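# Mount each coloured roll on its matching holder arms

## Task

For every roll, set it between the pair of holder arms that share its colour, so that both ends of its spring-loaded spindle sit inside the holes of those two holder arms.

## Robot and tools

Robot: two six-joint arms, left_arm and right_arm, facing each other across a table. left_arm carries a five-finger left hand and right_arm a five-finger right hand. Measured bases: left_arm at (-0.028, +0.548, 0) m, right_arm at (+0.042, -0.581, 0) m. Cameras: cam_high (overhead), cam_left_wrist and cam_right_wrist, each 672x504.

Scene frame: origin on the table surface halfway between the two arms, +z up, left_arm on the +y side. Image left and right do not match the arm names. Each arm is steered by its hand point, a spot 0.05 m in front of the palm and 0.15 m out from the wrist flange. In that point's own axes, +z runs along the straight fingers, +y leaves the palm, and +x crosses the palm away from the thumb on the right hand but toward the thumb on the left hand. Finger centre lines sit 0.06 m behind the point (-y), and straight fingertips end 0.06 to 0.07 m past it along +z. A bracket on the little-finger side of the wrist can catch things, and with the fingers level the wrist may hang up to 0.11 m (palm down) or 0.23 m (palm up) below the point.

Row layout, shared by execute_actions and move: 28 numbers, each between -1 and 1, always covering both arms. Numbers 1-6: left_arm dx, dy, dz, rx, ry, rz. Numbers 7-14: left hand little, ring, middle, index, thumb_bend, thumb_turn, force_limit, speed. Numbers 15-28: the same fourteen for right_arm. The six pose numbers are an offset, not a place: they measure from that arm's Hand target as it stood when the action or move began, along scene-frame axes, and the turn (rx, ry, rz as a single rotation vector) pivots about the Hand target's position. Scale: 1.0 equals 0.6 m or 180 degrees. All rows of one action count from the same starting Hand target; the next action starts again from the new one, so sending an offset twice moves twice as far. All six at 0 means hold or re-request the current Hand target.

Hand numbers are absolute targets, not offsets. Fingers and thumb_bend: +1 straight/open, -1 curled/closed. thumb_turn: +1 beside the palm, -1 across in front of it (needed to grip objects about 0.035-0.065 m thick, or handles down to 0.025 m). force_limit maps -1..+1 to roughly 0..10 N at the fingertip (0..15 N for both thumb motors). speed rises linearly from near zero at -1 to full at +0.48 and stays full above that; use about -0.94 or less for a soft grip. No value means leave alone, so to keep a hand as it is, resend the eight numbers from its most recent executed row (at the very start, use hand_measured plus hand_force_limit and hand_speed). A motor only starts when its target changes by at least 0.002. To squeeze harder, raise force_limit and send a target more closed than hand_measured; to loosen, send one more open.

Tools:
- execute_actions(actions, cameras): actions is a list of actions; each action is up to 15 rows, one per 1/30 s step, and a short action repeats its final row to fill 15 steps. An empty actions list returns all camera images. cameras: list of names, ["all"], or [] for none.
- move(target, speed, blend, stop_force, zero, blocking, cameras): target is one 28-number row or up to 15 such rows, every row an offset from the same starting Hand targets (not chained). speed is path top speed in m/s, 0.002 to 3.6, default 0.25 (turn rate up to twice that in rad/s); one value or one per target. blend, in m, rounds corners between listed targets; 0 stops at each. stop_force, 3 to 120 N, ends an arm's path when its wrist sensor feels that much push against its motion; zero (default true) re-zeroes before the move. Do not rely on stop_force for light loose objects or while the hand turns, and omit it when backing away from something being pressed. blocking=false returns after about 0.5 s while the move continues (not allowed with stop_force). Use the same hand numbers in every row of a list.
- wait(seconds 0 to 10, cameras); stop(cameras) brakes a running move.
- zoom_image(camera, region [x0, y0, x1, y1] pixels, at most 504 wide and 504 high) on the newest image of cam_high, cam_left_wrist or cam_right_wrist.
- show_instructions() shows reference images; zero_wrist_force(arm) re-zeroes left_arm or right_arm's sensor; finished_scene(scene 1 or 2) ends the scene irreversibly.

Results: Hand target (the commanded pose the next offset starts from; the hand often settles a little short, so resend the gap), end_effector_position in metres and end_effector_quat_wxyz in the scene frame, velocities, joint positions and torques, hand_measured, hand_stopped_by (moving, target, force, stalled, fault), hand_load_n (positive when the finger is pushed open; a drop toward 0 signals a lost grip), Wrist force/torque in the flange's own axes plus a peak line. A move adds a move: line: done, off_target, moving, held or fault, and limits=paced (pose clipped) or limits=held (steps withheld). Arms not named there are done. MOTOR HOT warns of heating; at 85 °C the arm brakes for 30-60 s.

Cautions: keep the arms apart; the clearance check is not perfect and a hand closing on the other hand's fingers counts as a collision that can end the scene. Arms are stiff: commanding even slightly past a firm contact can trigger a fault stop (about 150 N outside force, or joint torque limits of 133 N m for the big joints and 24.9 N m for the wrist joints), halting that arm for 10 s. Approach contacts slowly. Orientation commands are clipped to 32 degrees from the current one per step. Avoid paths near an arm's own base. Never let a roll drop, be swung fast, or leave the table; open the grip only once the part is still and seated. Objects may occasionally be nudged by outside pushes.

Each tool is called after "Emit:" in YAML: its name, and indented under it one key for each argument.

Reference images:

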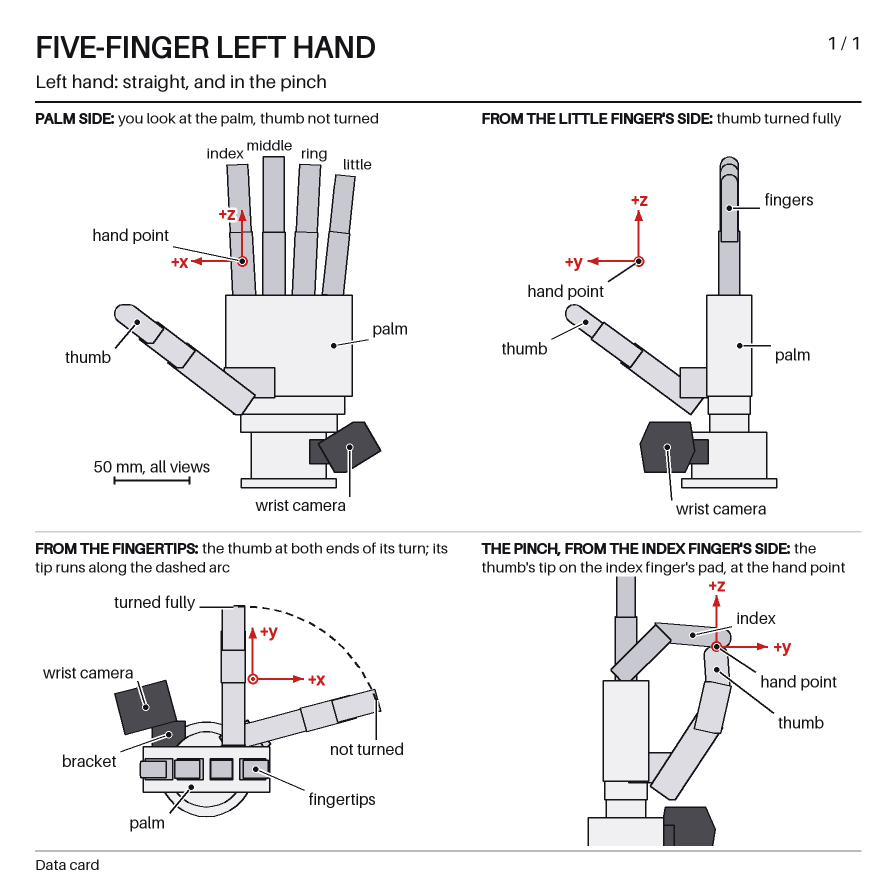

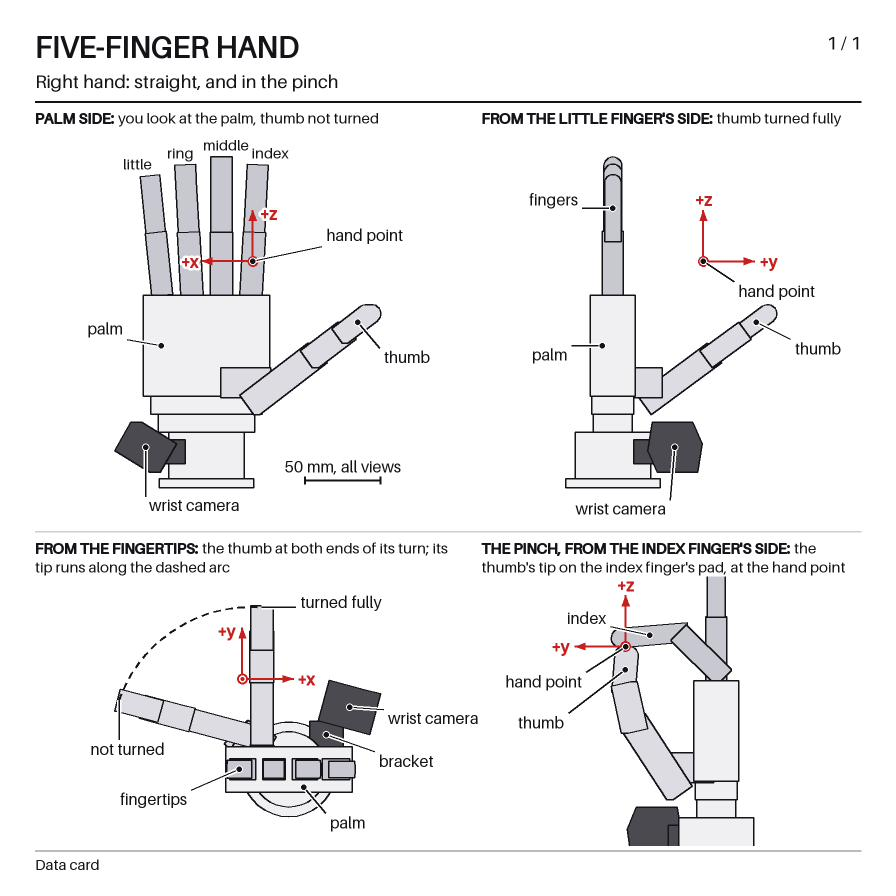

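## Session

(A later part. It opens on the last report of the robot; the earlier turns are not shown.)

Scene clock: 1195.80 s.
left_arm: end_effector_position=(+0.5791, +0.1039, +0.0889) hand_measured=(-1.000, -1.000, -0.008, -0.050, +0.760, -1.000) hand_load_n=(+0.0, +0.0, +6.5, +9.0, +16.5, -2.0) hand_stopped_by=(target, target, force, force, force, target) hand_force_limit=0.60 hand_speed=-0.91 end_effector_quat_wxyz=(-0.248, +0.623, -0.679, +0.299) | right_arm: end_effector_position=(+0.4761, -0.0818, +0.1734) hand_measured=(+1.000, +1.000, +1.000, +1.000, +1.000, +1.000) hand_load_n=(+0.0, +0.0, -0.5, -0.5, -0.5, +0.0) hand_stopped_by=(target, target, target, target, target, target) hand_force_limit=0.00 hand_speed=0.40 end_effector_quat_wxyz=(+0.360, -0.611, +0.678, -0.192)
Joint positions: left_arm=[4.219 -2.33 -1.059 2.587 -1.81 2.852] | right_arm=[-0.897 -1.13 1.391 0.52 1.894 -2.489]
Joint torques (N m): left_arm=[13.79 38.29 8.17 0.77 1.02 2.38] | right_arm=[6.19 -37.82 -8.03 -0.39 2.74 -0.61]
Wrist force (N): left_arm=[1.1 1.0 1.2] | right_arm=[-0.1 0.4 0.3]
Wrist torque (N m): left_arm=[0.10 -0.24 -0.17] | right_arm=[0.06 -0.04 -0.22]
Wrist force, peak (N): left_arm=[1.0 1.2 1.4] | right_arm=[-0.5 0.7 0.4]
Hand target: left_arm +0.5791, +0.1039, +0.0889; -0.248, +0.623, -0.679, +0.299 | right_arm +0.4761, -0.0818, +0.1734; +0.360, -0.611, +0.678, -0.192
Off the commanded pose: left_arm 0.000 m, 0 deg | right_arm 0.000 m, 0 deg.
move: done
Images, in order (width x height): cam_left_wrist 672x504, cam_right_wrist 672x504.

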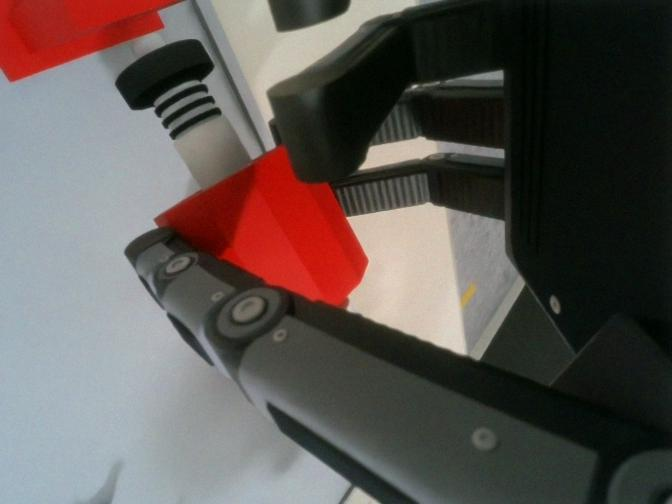

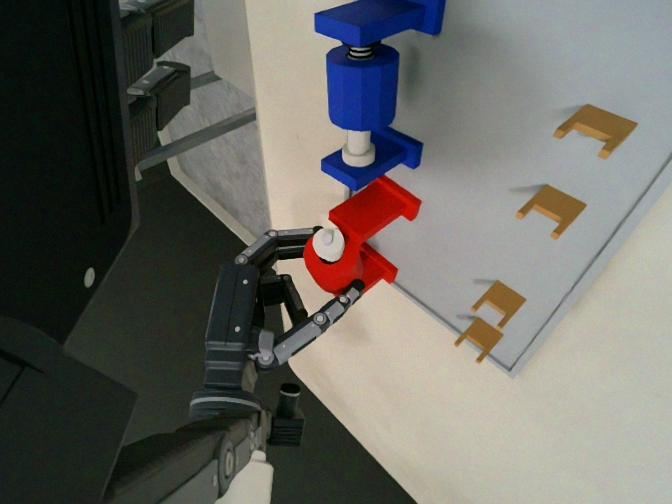

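Emit:
move:
  target: [0,0.025,0.001,0,0,0,-1,-1,-0.5,-0.5,-0.3,-1,0.6,-0.91,0,0,0,0,0,0,1,1,1,1,1,1,0,0.4]
  speed: 0.03
  stop_force: 3
  cameras: ["cam_left_wrist","cam_right_wrist"]

Emit:
zoom_image:
  camera: "cam_right_wrist"
  region: [260, 200, 440, 335]

Emit:
zoom_image:
  camera: "cam_left_wrist"
  region: [0, 0, 300, 225]

Scene clock: 1199.20 s.
left_arm: end_effector_position=(+0.5791, +0.1189, +0.0895) hand_measured=(-1.000, -1.000, -0.008, -0.050, +0.760, -1.000) hand_load_n=(+0.0, +0.0, +6.5, +9.0, +15.5, -1.0) hand_stopped_by=(target, target, force, force, force, target) hand_force_limit=0.60 hand_speed=-0.91 end_effector_quat_wxyz=(-0.248, +0.623, -0.679, +0.299) | right_arm: end_effector_position=(+0.4761, -0.0818, +0.1734) hand_measured=(+1.000, +1.000, +1.000, +1.000, +1.000, +1.000) hand_load_n=(+0.0, +0.0, +0.0, +0.0, +0.0, +0.0) hand_stopped_by=(target, target, target, target, target, target) hand_force_limit=0.00 hand_speed=0.40 end_effector_quat_wxyz=(+0.360, -0.611, +0.678, -0.192)
Joint positions: left_arm=[4.242 -2.304 -1.102 2.609 -1.794 2.868] | right_arm=[-0.897 -1.13 1.391 0.52 1.894 -2.489]
Joint torques (N m): left_arm=[14.79 60.41 7.55 0.48 0.55 2.7] | right_arm=[6.65 -37.11 -7.61 -0.68 2.66 -0.51]
Wrist force (N): left_arm=[3.3 0.9 1.8] | right_arm=[-0.3 0.3 0.2]
Wrist torque (N m): left_arm=[0.08 -0.23 -0.22] | right_arm=[0.05 -0.01 -0.24]
Wrist force, peak (N): left_arm=[3.4 0.8 2.1] | right_arm=[0.0 0.8 0.7]
Hand target: left_arm +0.5791, +0.1189, +0.0895; -0.248, +0.623, -0.679, +0.299 | right_arm +0.4761, -0.0818, +0.1734; +0.360, -0.611, +0.678, -0.192
Off the commanded pose: left_arm 0.000 m, 0 deg | right_arm 0.000 m, 0 deg.
move: done
Images, in order (width x height): cam_left_wrist 672x504, cam_right_wrist 672x504.

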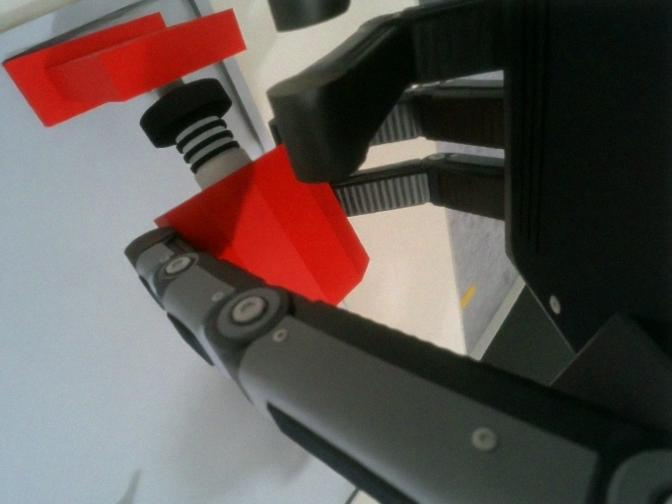

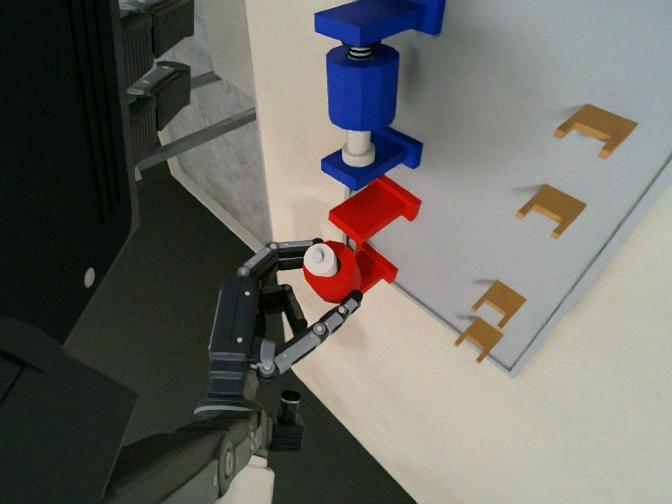

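Scaled by 2.800 from the camera's 672x504 image, which has a finer 960x720 frame.

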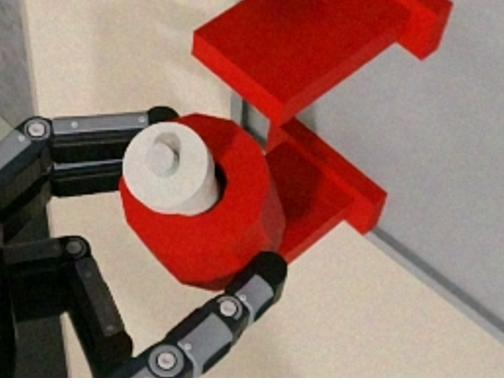

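Scaled by 1.680 from the camera's 672x504 image, which has a finer 960x720 frame.

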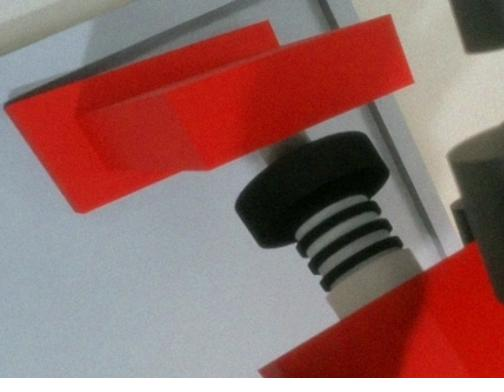

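Emit:
move:
  target:
    - [0.005,0,0,0,0,0,-1,-1,-0.5,-0.5,-0.3,-1,0.6,-0.91,0,0,0,0,0,0,1,1,1,1,1,1,0,0.4]
    - [0.005,0,-0.0283,0,0,0,-1,-1,-0.5,-0.5,-0.3,-1,0.6,-0.91,0,0,0,0,0,0,1,1,1,1,1,1,0,0.4]
  speed: 0.025
  stop_force: 4
  cameras: ["cam_left_wrist","cam_right_wrist"]

Emit:
zoom_image:
  camera: "cam_right_wrist"
  region: [260, 200, 440, 335]

Emit:
zoom_image:
  camera: "cam_left_wrist"
  region: [0, 0, 300, 225]

Scene clock: 1201.87 s.
left_arm: end_effector_position=(+0.5821, +0.1189, +0.0726) hand_measured=(-1.000, -1.000, -0.008, -0.050, +0.760, -1.000) hand_load_n=(+0.0, +0.0, +6.0, +9.0, +16.0, -2.0) hand_stopped_by=(target, target, force, force, force, target) hand_force_limit=0.60 hand_speed=-0.91 end_effector_quat_wxyz=(-0.248, +0.623, -0.679, +0.299) | right_arm: end_effector_position=(+0.4761, -0.0818, +0.1734) hand_measured=(+1.000, +1.000, +1.000, +1.000, +1.000, +1.000) hand_load_n=(+0.0, +0.0, +0.0, +0.0, +0.0, +0.0) hand_stopped_by=(target, target, target, target, target, target) hand_force_limit=0.00 hand_speed=0.40 end_effector_quat_wxyz=(+0.360, -0.611, +0.678, -0.192)
Joint positions: left_arm=[4.244 -2.322 -1.115 2.64 -1.793 2.87] | right_arm=[-0.897 -1.13 1.391 0.52 1.894 -2.489]
Joint torques (N m): left_arm=[13.27 37.78 7.71 0.9 0.88 2.44] | right_arm=[4.62 -37.86 -7.58 -0.52 2.57 -0.53]
Wrist force (N): left_arm=[1.3 0.6 1.0] | right_arm=[-0.3 0.5 0.1]
Wrist torque (N m): left_arm=[0.03 -0.29 -0.15] | right_arm=[0.08 -0.01 -0.22]
Wrist force, peak (N): left_arm=[3.4 0.9 2.2] | right_arm=[-0.1 0.9 0.3]
Hand target: left_arm +0.5821, +0.1189, +0.0726; -0.248, +0.623, -0.679, +0.299 | right_arm +0.4761, -0.0818, +0.1734; +0.360, -0.611, +0.678, -0.192
Off the commanded pose: left_arm 0.000 m, 0 deg | right_arm 0.000 m, 0 deg.
move: done
Images, in order (width x height): cam_left_wrist 672x504, cam_right_wrist 672x504.

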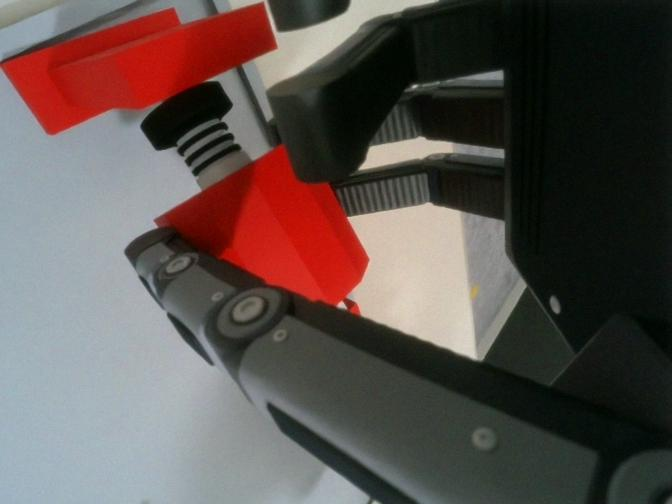

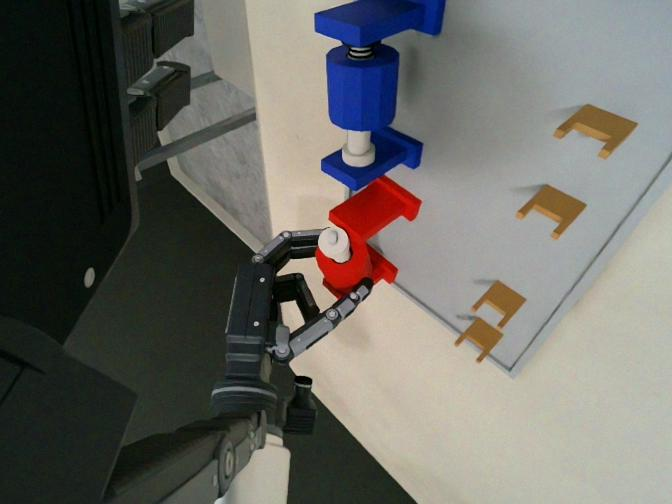

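Scaled by 2.800 from the camera's 672x504 image, which has a finer 960x720 frame.

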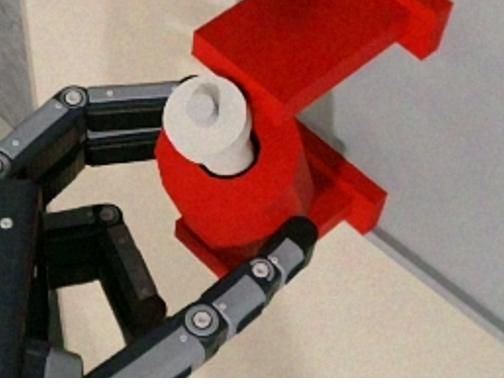

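Scaled by 1.680 from the camera's 672x504 image, which has a finer 960x720 frame.

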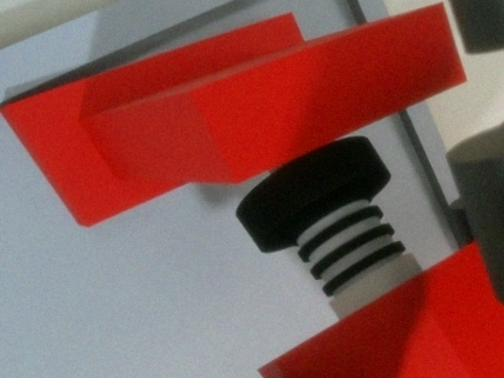

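Emit:
move:
  target: [0,0.02,0,0,0,0,-1,-1,-0.5,-0.5,-0.3,-1,0.6,-0.91,0,0,0,0,0,0,1,1,1,1,1,1,0,0.4]
  speed: 0.015
  stop_force: 4
  cameras: ["cam_left_wrist","cam_right_wrist"]

Emit:
zoom_image:
  camera: "cam_right_wrist"
  region: [260, 200, 440, 335]

Emit:
zoom_image:
  camera: "cam_left_wrist"
  region: [0, 0, 300, 225]

Scene clock: 1204.03 s.
left_arm: end_effector_position=(+0.5821, +0.1309, +0.0726) hand_measured=(-1.000, -1.000, -0.008, -0.050, +0.760, -1.000) hand_load_n=(+0.0, +0.0, +6.0, +9.0, +16.0, -1.5) hand_stopped_by=(target, target, force, force, force, target) hand_force_limit=0.60 hand_speed=-0.91 end_effector_quat_wxyz=(-0.248, +0.623, -0.679, +0.299) | right_arm: end_effector_position=(+0.4761, -0.0818, +0.1734) hand_measured=(+1.000, +1.000, +1.000, +1.000, +1.000, +1.000) hand_load_n=(+0.0, +0.0, +0.0, +0.0, +0.0, +0.0) hand_stopped_by=(target, target, target, target, target, target) hand_force_limit=0.00 hand_speed=0.40 end_effector_quat_wxyz=(+0.360, -0.611, +0.678, -0.192)
Joint positions: left_arm=[4.262 -2.303 -1.149 2.657 -1.78 2.883] | right_arm=[-0.897 -1.13 1.391 0.52 1.894 -2.489]
Joint torques (N m): left_arm=[13.5 59.63 7.86 1.16 0.83 2.4] | right_arm=[6.3 -37.75 -8.3 -0.69 2.57 -0.62]
Wrist force (N): left_arm=[1.7 0.9 1.2] | right_arm=[-0.2 0.4 0.1]
Wrist torque (N m): left_arm=[0.03 -0.30 -0.15] | right_arm=[0.07 -0.01 -0.23]
Wrist force, peak (N): left_arm=[1.6 1.1 1.3] | right_arm=[-0.3 0.9 0.3]
Hand target: left_arm +0.5821, +0.1309, +0.0726; -0.248, +0.623, -0.679, +0.299 | right_arm +0.4761, -0.0818, +0.1734; +0.360, -0.611, +0.678, -0.192
Off the commanded pose: left_arm 0.000 m, 0 deg | right_arm 0.000 m, 0 deg.
move: done
Images, in order (width x height): cam_left_wrist 672x504, cam_right_wrist 672x504.

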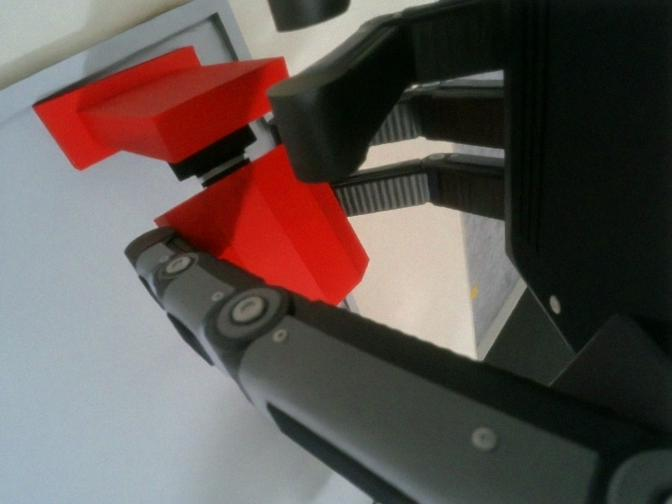

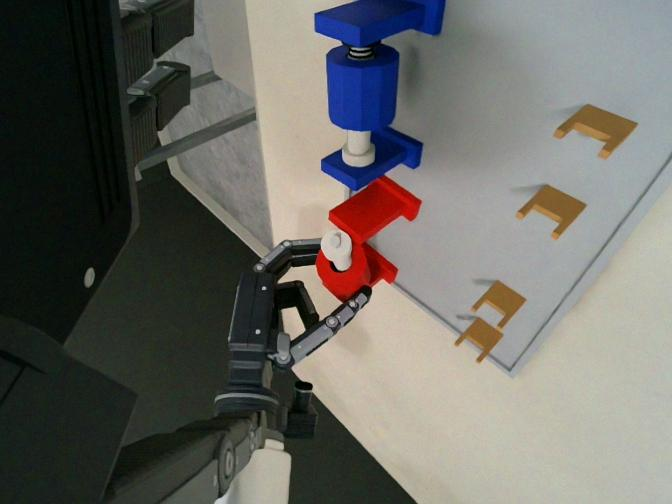

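Scaled by 2.800 from the camera's 672x504 image, which has a finer 960x720 frame.

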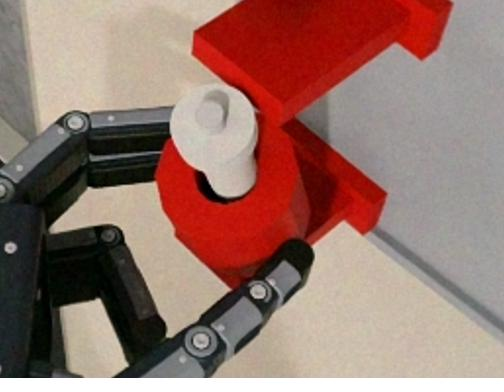

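Scaled by 1.680 from the camera's 672x504 image, which has a finer 960x720 frame.

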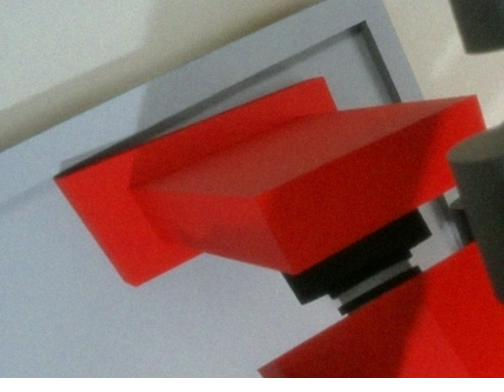

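Emit:
move:
  target:
    - [0.0025,0,0,0,0,0,-1,-1,-0.5,-0.5,-0.3,-1,0.6,-0.91,0,0,0,0,0,0,1,1,1,1,1,1,0,0.4]
    - [0.0025,0.02,0,0,0,0,-1,-1,-0.5,-0.5,-0.3,-1,0.6,-0.91,0,0,0,0,0,0,1,1,1,1,1,1,0,0.4]
  speed: 0.012
  stop_force: 4
  cameras: ["cam_left_wrist","cam_right_wrist"]

Emit:
zoom_image:
  camera: "cam_right_wrist"
  region: [260, 200, 440, 335]

Emit:
zoom_image:
  camera: "cam_left_wrist"
  region: [0, 0, 300, 225]

Scene clock: 1206.47 s.
left_arm: end_effector_position=(+0.5836, +0.1355, +0.0725) hand_measured=(-1.000, -1.000, -0.008, -0.050, +0.760, -1.000) hand_load_n=(+0.0, +0.0, +6.5, +8.5, +15.5, -0.5) hand_stopped_by=(target, target, force, force, force, target) hand_force_limit=0.60 hand_speed=-0.91 end_effector_quat_wxyz=(-0.248, +0.623, -0.679, +0.299) | right_arm: end_effector_position=(+0.4761, -0.0818, +0.1734) hand_measured=(+1.000, +1.000, +1.000, +1.000, +1.000, +1.000) hand_load_n=(+0.0, +0.0, -0.5, +0.0, +0.0, +0.0) hand_stopped_by=(target, target, target, target, target, target) hand_force_limit=0.00 hand_speed=0.40 end_effector_quat_wxyz=(+0.360, -0.611, +0.678, -0.192)
Joint positions: left_arm=[4.27 -2.299 -1.156 2.661 -1.774 2.889] | right_arm=[-0.897 -1.13 1.391 0.52 1.894 -2.489]
Joint torques (N m): left_arm=[-12.56 36.68 31.98 -2.5 -1.38 -2.58] | right_arm=[6.33 -38.84 -7.29 -0.63 2.35 -0.58]
Wrist force (N): left_arm=[1.9 0.8 1.4] | right_arm=[-0.6 0.5 0.3]
Wrist torque (N m): left_arm=[0.01 -0.28 -0.12] | right_arm=[0.08 0.04 -0.24]
Wrist force, peak (N): left_arm=[6.0 1.0 3.0] | right_arm=[-0.4 0.6 0.7]
Hand target: left_arm +0.5836, +0.1355, +0.0725; -0.248, +0.623, -0.679, +0.299 (not the last commanded pose) | right_arm +0.4761, -0.0818, +0.1734; +0.360, -0.611, +0.678, -0.192
Off the commanded pose: left_arm 0.007 m, 0 deg | right_arm 0.000 m, 0 deg.
move: contact (left_arm); path passed 1 of 2 targets
Images, in order (width x height): cam_left_wrist 672x504, cam_right_wrist 672x504.

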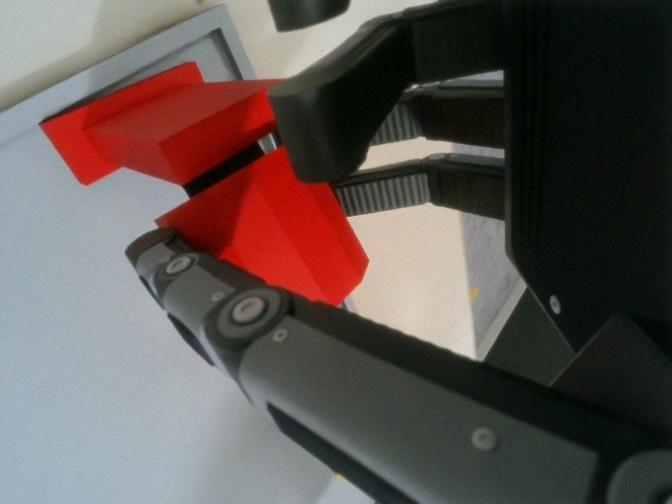

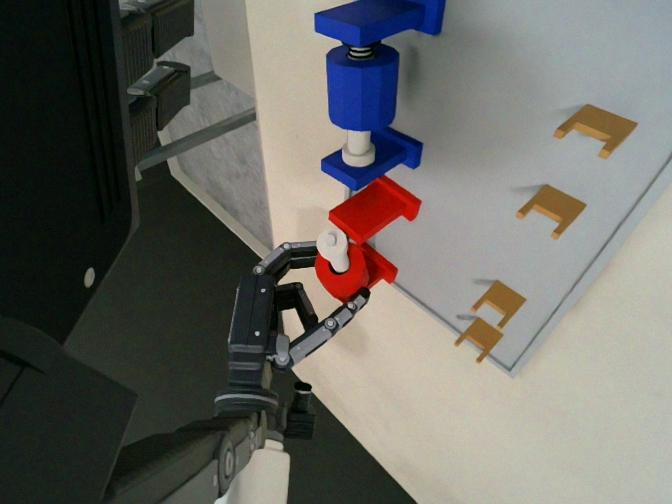

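Scaled by 2.800 from the camera's 672x504 image, which has a finer 960x720 frame.

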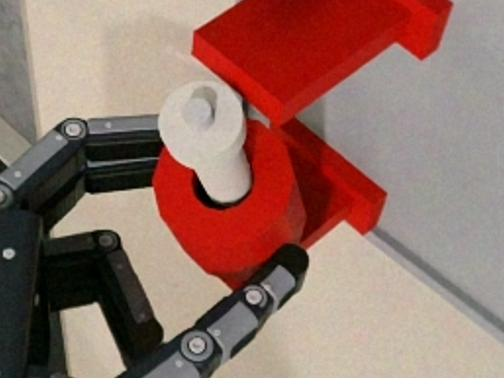

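Scaled by 1.680 from the camera's 672x504 image, which has a finer 960x720 frame.

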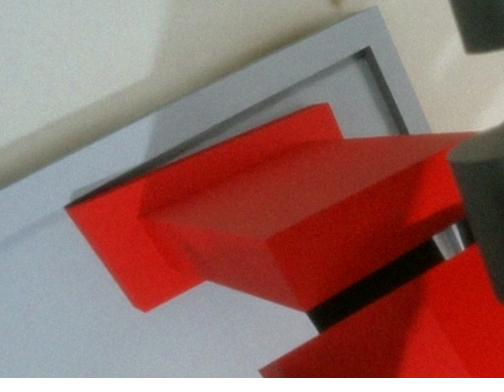

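Emit:
move:
  target: [0.0117,0,0,0,0,0,-1,-1,-0.5,-0.5,-0.3,-1,0.6,-0.91,0,0,0,0,0,0,1,1,1,1,1,1,0,0.4]
  speed: 0.012
  stop_force: 3
  cameras: ["cam_left_wrist"]

Emit:
zoom_image:
  camera: "cam_left_wrist"
  region: [0, 0, 300, 225]

Scene clock: 1210.03 s.
left_arm: end_effector_position=(+0.5865, +0.1354, +0.0725) hand_measured=(-1.000, -1.000, -0.008, -0.050, +0.760, -1.000) hand_load_n=(+0.0, +0.0, +6.0, +9.0, +15.5, +3.0) hand_stopped_by=(target, target, force, force, force, target) hand_force_limit=0.60 hand_speed=-0.91 end_effector_quat_wxyz=(-0.248, +0.623, -0.679, +0.299) | right_arm: end_effector_position=(+0.4761, -0.0818, +0.1734) hand_measured=(+1.000, +1.000, +1.000, +1.000, +1.000, +1.000) hand_load_n=(+0.0, +0.0, +0.0, +0.0, +0.0, +0.0) hand_stopped_by=(target, target, target, target, target, target) hand_force_limit=0.00 hand_speed=0.40 end_effector_quat_wxyz=(+0.360, -0.611, +0.678, -0.192)
Joint positions: left_arm=[4.272 -2.305 -1.145 2.657 -1.773 2.891] | right_arm=[-0.897 -1.13 1.391 0.52 1.894 -2.489]
Joint torques (N m): left_arm=[-10.84 60.12 7.52 0.39 -2.57 -2.14] | right_arm=[5.65 -38.5 -6.98 -0.47 2.92 -0.48]
Wrist force (N): left_arm=[5.2 1.8 1.6] | right_arm=[-0.1 0.2 0.3]
Wrist torque (N m): left_arm=[0.04 -0.25 -0.27] | right_arm=[0.03 -0.04 -0.23]
Wrist force, peak (N): left_arm=[7.3 1.1 0.3] | right_arm=[-0.2 0.7 0.7]
Hand target: left_arm +0.5865, +0.1354, +0.0725; -0.248, +0.623, -0.679, +0.299 (not the last commanded pose) | right_arm +0.4761, -0.0818, +0.1734; +0.360, -0.611, +0.678, -0.192
Off the commanded pose: left_arm 0.004 m, 0 deg | right_arm 0.000 m, 0 deg.
move: contact (left_arm)
Images, in order (width x height): cam_left_wrist 672x504.

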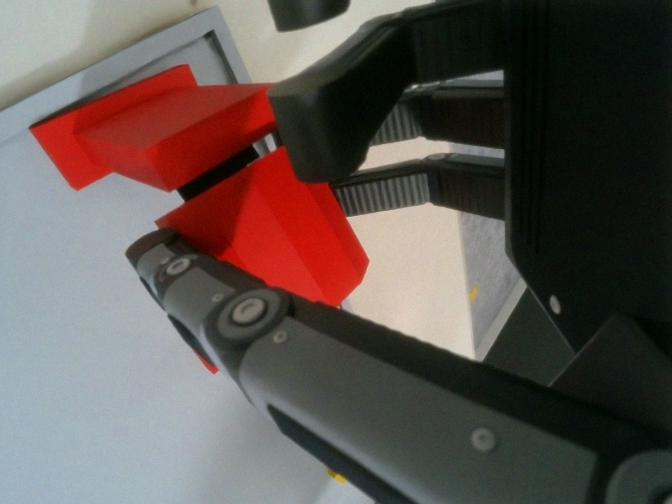

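Scaled by 1.680 from the camera's 672x504 image, which has a finer 960x720 frame.

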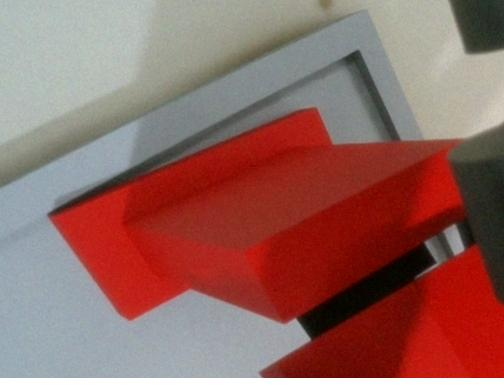

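Emit:
move:
  target: [-0.005,0,0,0,0,0,-1,-1,-0.5,-0.5,-0.3,-1,0.6,-0.91,-0.01,-0.015,0,-0.0786,-0.0346,0.2623,-1,-1,-1,1,-0.8,1,0,0]
  speed: 0.1

Emit:
move:
  target: [0,0,0,0,0,0,-1,-1,-0.5,-0.5,-0.3,-1,0.6,-0.91,0.06,0.13,-0.11,0,0,0,-1,-1,-1,1,-0.8,1,0,0]
  speed: 0.1
  cameras: ["all"]

Emit:
zoom_image:
  camera: "cam_high"
  region: [300, 320, 440, 425]

Scene clock: 1216.13 s.
left_arm: end_effector_position=(+0.5835, +0.1354, +0.0725) hand_measured=(-1.000, -1.000, -0.008, -0.050, +0.760, -1.000) hand_load_n=(+0.5, +0.0, +7.0, +8.0, +15.5, -0.5) hand_stopped_by=(target, target, force, force, force, target) hand_force_limit=0.60 hand_speed=-0.91 end_effector_quat_wxyz=(-0.248, +0.623, -0.679, +0.299) | right_arm: end_effector_position=(+0.4701, -0.0908, +0.1734) hand_measured=(-1.000, -1.000, -1.000, +1.000, -0.800, +1.000) hand_load_n=(+0.5, +0.0, +0.0, +0.0, +0.5, +0.0) hand_stopped_by=(target, target, target, target, target, target) hand_force_limit=0.00 hand_speed=0.00 end_effector_quat_wxyz=(+0.366, -0.858, +0.330, -0.144)
Joint positions: left_arm=[4.27 -2.299 -1.156 2.661 -1.774 2.889] | right_arm=[-1.046 -1.128 1.349 0.564 1.359 -3.356]
Joint torques (N m): left_arm=[-13.84 59.41 7.36 0.98 -1.9 -2.46] | right_arm=[-8.46 -25.92 -34.5 1.86 -2.45 -1.77]
Wrist force (N): left_arm=[1.3 0.8 1.2] | right_arm=[0.1 1.1 0.6]
Wrist torque (N m): left_arm=[0.01 -0.27 0.01] | right_arm=[0.18 -0.03 0.02]
Wrist force, peak (N): left_arm=[5.7 1.5 1.5] | right_arm=[0.0 1.2 1.0]
Hand target: left_arm +0.5835, +0.1354, +0.0725; -0.248, +0.623, -0.679, +0.299 | right_arm +0.4701, -0.0908, +0.1734; -0.366, +0.858, -0.330, +0.143
Off the commanded pose: left_arm 0.000 m, 0 deg | right_arm 0.000 m, 0 deg.
move: done

Scene clock: 1217.80 s.
left_arm: end_effector_position=(+0.5835, +0.1354, +0.0725) hand_measured=(-1.000, -1.000, -0.008, -0.050, +0.760, -1.000) hand_load_n=(+0.0, +0.0, +6.5, +8.0, +15.5, -1.0) hand_stopped_by=(target, target, force, force, force, target) hand_force_limit=0.60 hand_speed=-0.91 end_effector_quat_wxyz=(-0.248, +0.623, -0.679, +0.299) | right_arm: end_effector_position=(+0.5061, -0.0128, +0.1075) hand_measured=(-1.000, -1.000, -1.000, +1.000, -0.800, +1.000) hand_load_n=(+0.0, +0.0, +0.0, +0.0, +0.0, +0.0) hand_stopped_by=(target, target, target, target, target, target) hand_force_limit=0.00 hand_speed=0.00 end_effector_quat_wxyz=(+0.366, -0.858, +0.330, -0.143)
Joint positions: left_arm=[4.27 -2.299 -1.156 2.661 -1.774 2.889] | right_arm=[-0.961 -0.888 1.138 0.525 1.42 -3.295]
Joint torques (N m): left_arm=[-13.29 59.28 7.78 0.9 -1.78 -2.53] | right_arm=[10.95 -34.91 -34.84 2.13 2.18 1.56]
Wrist force (N): left_arm=[1.4 0.6 1.3] | right_arm=[-0.4 0.9 0.4]
Wrist torque (N m): left_arm=[-0.03 -0.27 0.02] | right_arm=[0.16 0.02 -0.21]
Wrist force, peak (N): left_arm=[1.3 1.0 1.3] | right_arm=[-0.6 1.0 1.2]
Hand target: left_arm +0.5835, +0.1354, +0.0725; -0.248, +0.623, -0.679, +0.299 | right_arm +0.5061, -0.0128, +0.1074; -0.366, +0.858, -0.330, +0.143
Off the commanded pose: left_arm 0.000 m, 0 deg | right_arm 0.000 m, 0 deg.
move: done

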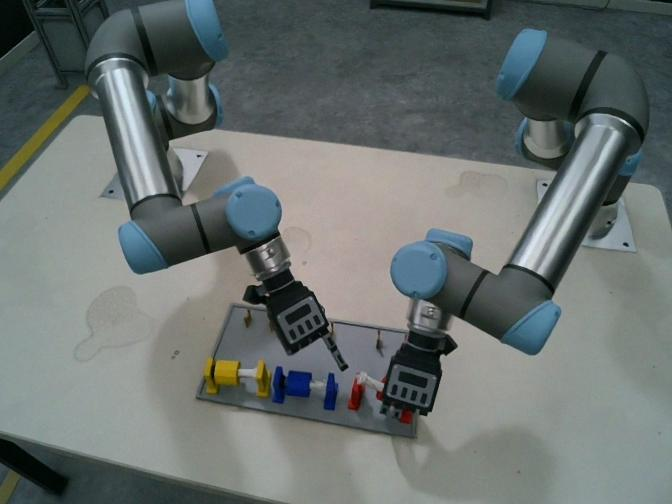

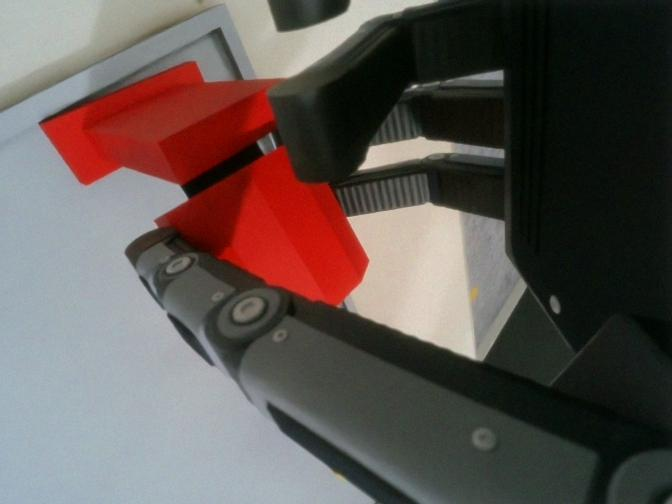

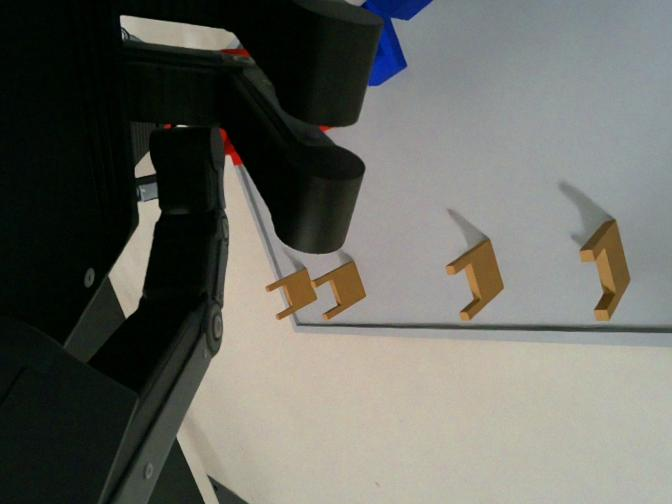

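Scaled by 3.600 from the camera's 672x504 image, which has a finer 960x720 frame.

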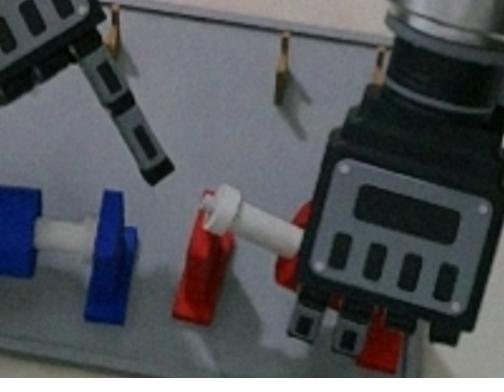

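Emit:
move:
  target:
    - [0,0,0,0,0,0,-1,-1,-0.5,-0.5,-0.3,-1,0.6,-0.91,-0.0058,0.01,-0.0133,0,0,0,-1,-1,-1,1,-0.8,1,0,0]
    - [0,0,0,0,0,0,-1,-1,-0.5,-0.5,-0.3,-1,0.6,-0.91,-0.0058,0.045,-0.0183,0,0,0,-1,-1,-1,1,-0.8,1,0,0]
  speed: 0.025
  stop_force: 3
  cameras: ["all"]

Emit:
zoom_image:
  camera: "cam_high"
  region: [320, 335, 420, 410]

Scene clock: 1220.27 s.
left_arm: end_effector_position=(+0.5835, +0.1354, +0.0725) hand_measured=(-1.000, -1.000, -0.008, -0.050, +0.760, -1.000) hand_load_n=(+0.0, +0.0, +6.5, +8.0, +15.5, -0.5) hand_stopped_by=(target, target, force, force, force, target) hand_force_limit=0.60 hand_speed=-0.91 end_effector_quat_wxyz=(-0.248, +0.623, -0.679, +0.299) | right_arm: end_effector_position=(+0.5026, +0.0142, +0.0965) hand_measured=(-1.000, -1.000, -1.000, +1.000, -0.800, +1.000) hand_load_n=(+0.0, +0.0, +0.0, +0.0, +0.0, +0.0) hand_stopped_by=(target, target, target, target, target, target) hand_force_limit=0.00 hand_speed=0.00 end_effector_quat_wxyz=(+0.366, -0.858, +0.330, -0.143)
Joint positions: left_arm=[4.27 -2.299 -1.156 2.661 -1.774 2.889] | right_arm=[-0.921 -0.834 1.072 0.532 1.449 -3.267]
Joint torques (N m): left_arm=[-12.88 59.64 7.71 0.92 -1.82 -2.4] | right_arm=[11.55 -37.36 -35.27 1.98 2.06 1.43]
Wrist force (N): left_arm=[1.2 0.9 1.3] | right_arm=[-0.1 1.3 0.5]
Wrist torque (N m): left_arm=[0.02 -0.26 0.00] | right_arm=[0.20 -0.03 -0.18]
Wrist force, peak (N): left_arm=[1.5 0.8 1.4] | right_arm=[0.0 1.3 0.7]
Hand target: left_arm +0.5835, +0.1354, +0.0725; -0.248, +0.623, -0.679, +0.299 | right_arm +0.5026, +0.0142, +0.0965; -0.366, +0.858, -0.330, +0.143
Off the commanded pose: left_arm 0.000 m, 0 deg | right_arm 0.000 m, 0 deg.
move: done

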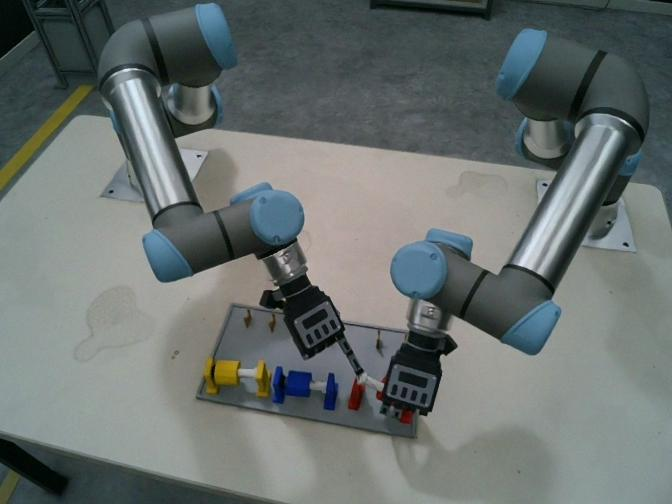

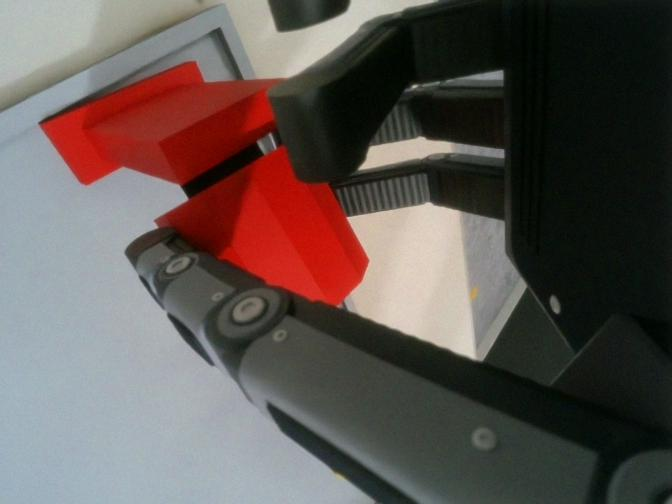

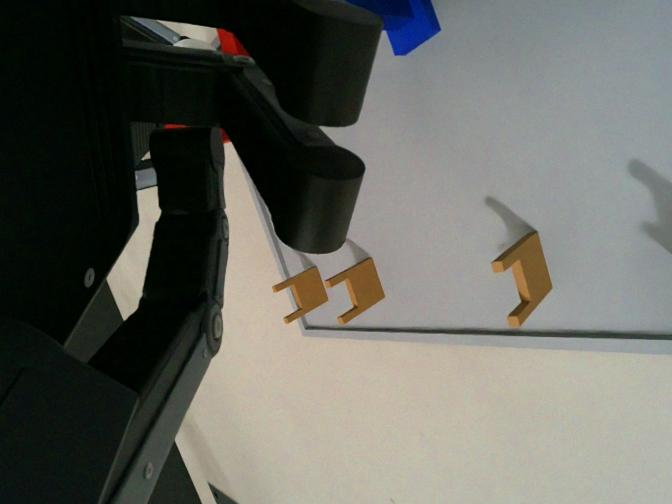

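Scaled by 5.040 from the camera's 672x504 image, which has a finer 960x720 frame.

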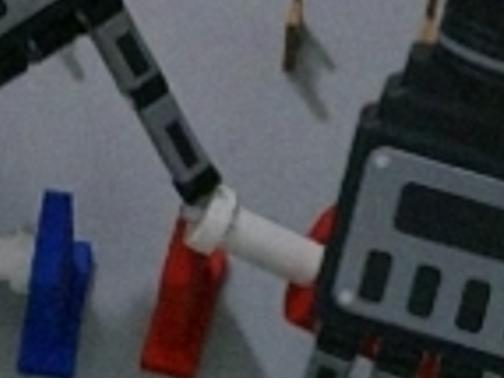

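Emit:
move:
  target: [0,0,0,0,0,0,-1,-1,-0.5,-0.5,-0.3,-1,0.6,-0.91,0.0025,0.0151,-0.0065,0,0,0,-1,-1,-1,1,-0.8,1,0,0]
  speed: 0.02
  stop_force: 4
  cameras: ["cam_high","cam_left_wrist"]

Emit:
zoom_image:
  camera: "cam_high"
  region: [320, 335, 420, 410]

Scene clock: 1221.87 s.
left_arm: end_effector_position=(+0.5835, +0.1354, +0.0725) hand_measured=(-1.000, -1.000, -0.008, -0.050, +0.760, -1.000) hand_load_n=(+0.0, +0.0, +7.0, +9.5, +14.5, +0.5) hand_stopped_by=(target, target, force, force, force, target) hand_force_limit=0.60 hand_speed=-0.91 end_effector_quat_wxyz=(-0.248, +0.623, -0.679, +0.299) | right_arm: end_effector_position=(+0.5031, +0.0170, +0.0953) hand_measured=(-1.000, -1.000, -1.000, +1.000, -0.800, +1.000) hand_load_n=(+0.0, +0.0, +0.0, +0.0, +0.0, +0.0) hand_stopped_by=(target, target, target, target, target, target) hand_force_limit=0.00 hand_speed=0.00 end_effector_quat_wxyz=(+0.366, -0.858, +0.330, -0.143)
Joint positions: left_arm=[4.27 -2.299 -1.156 2.661 -1.774 2.889] | right_arm=[-0.918 -0.827 1.063 0.534 1.451 -3.264]
Joint torques (N m): left_arm=[-12.11 59.11 16.53 0.05 -0.67 -2.64] | right_arm=[-7.91 -50.95 -4.55 -0.61 -2.37 -1.51]
Wrist force (N): left_arm=[2.2 3.2 4.8] | right_arm=[0.0 -0.6 -2.6]
Wrist torque (N m): left_arm=[0.12 -0.26 -0.05] | right_arm=[0.40 -0.03 -0.16]
Wrist force, peak (N): left_arm=[1.3 4.2 5.4] | right_arm=[1.8 0.2 -7.5]
Hand target: left_arm +0.5835, +0.1354, +0.0725; -0.248, +0.623, -0.679, +0.299 | right_arm +0.5031, +0.0170, +0.0953; -0.366, +0.858, -0.330, +0.143 (not the last commanded pose)
Off the commanded pose: left_arm 0.000 m, 0 deg | right_arm 0.007 m, 0 deg.
move: contact (right_arm)
Images, in order (width x height): cam_high 672x504, cam_left_wrist 672x504.

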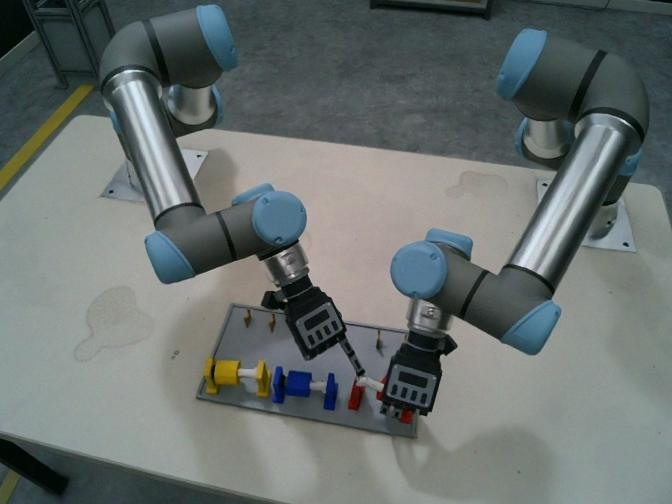

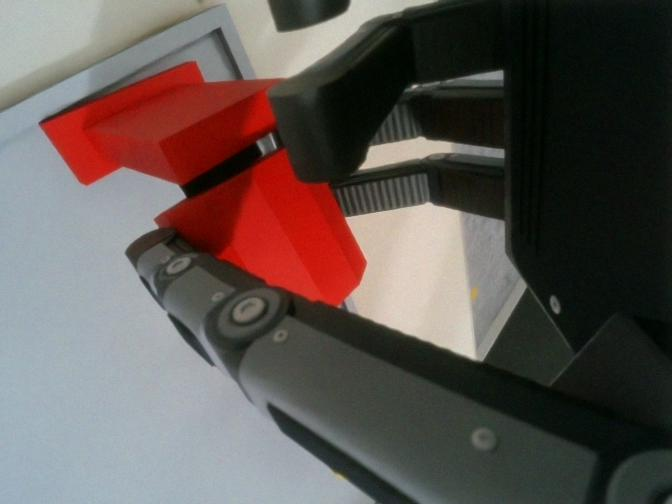

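Scaled by 5.040 from the camera's 672x504 image, which has a finer 960x720 frame.

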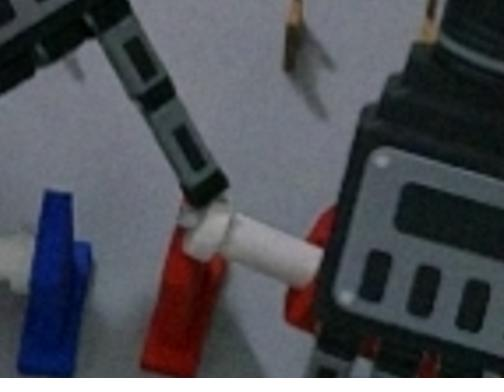

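Emit:
move:
  target:
    - [0,0,0,0,0,0,-1,-1,-0.5,-0.5,-0.3,-1,0.6,-0.91,0,-0.0333,0.005,0,0,0,-1,-1,-1,1,-0.8,1,0,0]
    - [0,0,0,0,0,0,-1,-1,-0.5,-0.5,-0.3,-1,0.6,-0.91,0.0065,-0.0333,-0.0045,0,0,0,-1,-1,-1,1,-0.8,1,0,0]
  speed: 0.05
  cameras: ["cam_high","cam_left_wrist"]

Emit:
zoom_image:
  camera: "cam_high"
  region: [320, 335, 420, 410]

Scene clock: 1226.63 s.
left_arm: end_effector_position=(+0.5835, +0.1354, +0.0725) hand_measured=(-1.000, -1.000, -0.008, -0.050, +0.760, -1.000) hand_load_n=(+0.0, +0.0, +7.0, +8.0, +15.5, -0.5) hand_stopped_by=(target, target, force, force, force, target) hand_force_limit=0.60 hand_speed=-0.91 end_effector_quat_wxyz=(-0.248, +0.623, -0.679, +0.299) | right_arm: end_effector_position=(+0.5069, -0.0030, +0.0927) hand_measured=(-1.000, -1.000, -1.000, +1.000, -0.800, +1.000) hand_load_n=(+0.5, +0.0, +0.0, +0.0, +0.0, +0.0) hand_stopped_by=(target, target, target, target, target, target) hand_force_limit=0.00 hand_speed=0.00 end_effector_quat_wxyz=(+0.366, -0.858, +0.330, -0.143)
Joint positions: left_arm=[4.27 -2.299 -1.156 2.661 -1.774 2.889] | right_arm=[-0.948 -0.858 1.125 0.506 1.429 -3.286]
Joint torques (N m): left_arm=[-9.48 58.89 30.59 -1.84 -0.78 -2.44] | right_arm=[-8.64 -35.44 -35.71 -1 -2.43 -1.62]
Wrist force (N): left_arm=[2.6 1.8 1.7] | right_arm=[-0.2 0.9 0.6]
Wrist torque (N m): left_arm=[0.07 -0.25 -0.06] | right_arm=[0.14 -0.01 -0.06]
Wrist force, peak (N): left_arm=[2.4 3.1 5.1] | right_arm=[0.3 -0.6 -3.1]
Hand target: left_arm +0.5835, +0.1354, +0.0725; -0.248, +0.623, -0.679, +0.299 | right_arm +0.5070, -0.0030, +0.0926; -0.366, +0.858, -0.330, +0.143
Off the commanded pose: left_arm 0.000 m, 0 deg | right_arm 0.000 m, 0 deg.
move: done
Images, in order (width x height): cam_high 672x504, cam_left_wrist 672x504.

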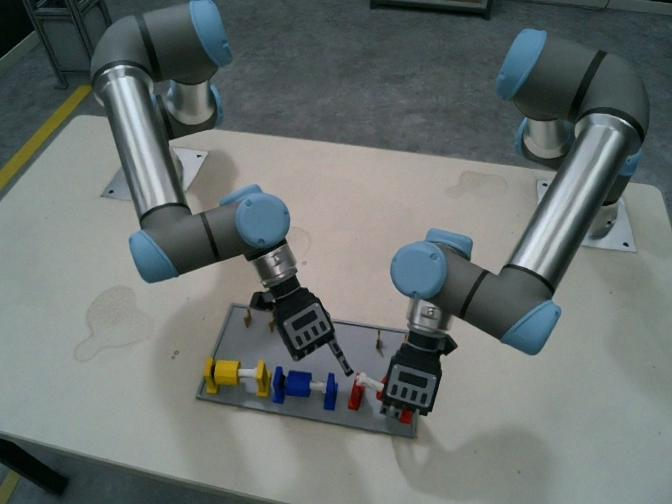

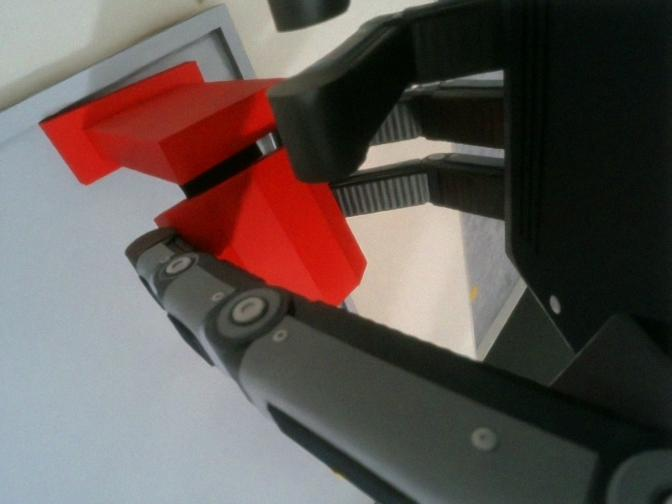

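Scaled by 5.040 from the camera's 672x504 image, which has a finer 960x720 frame.

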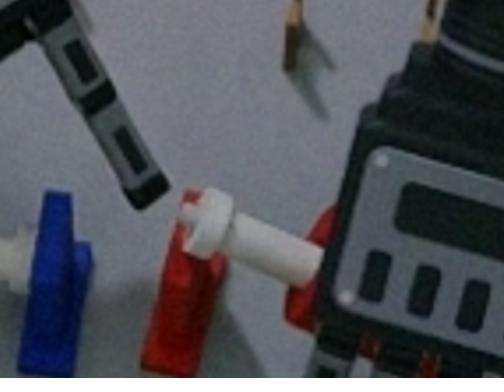

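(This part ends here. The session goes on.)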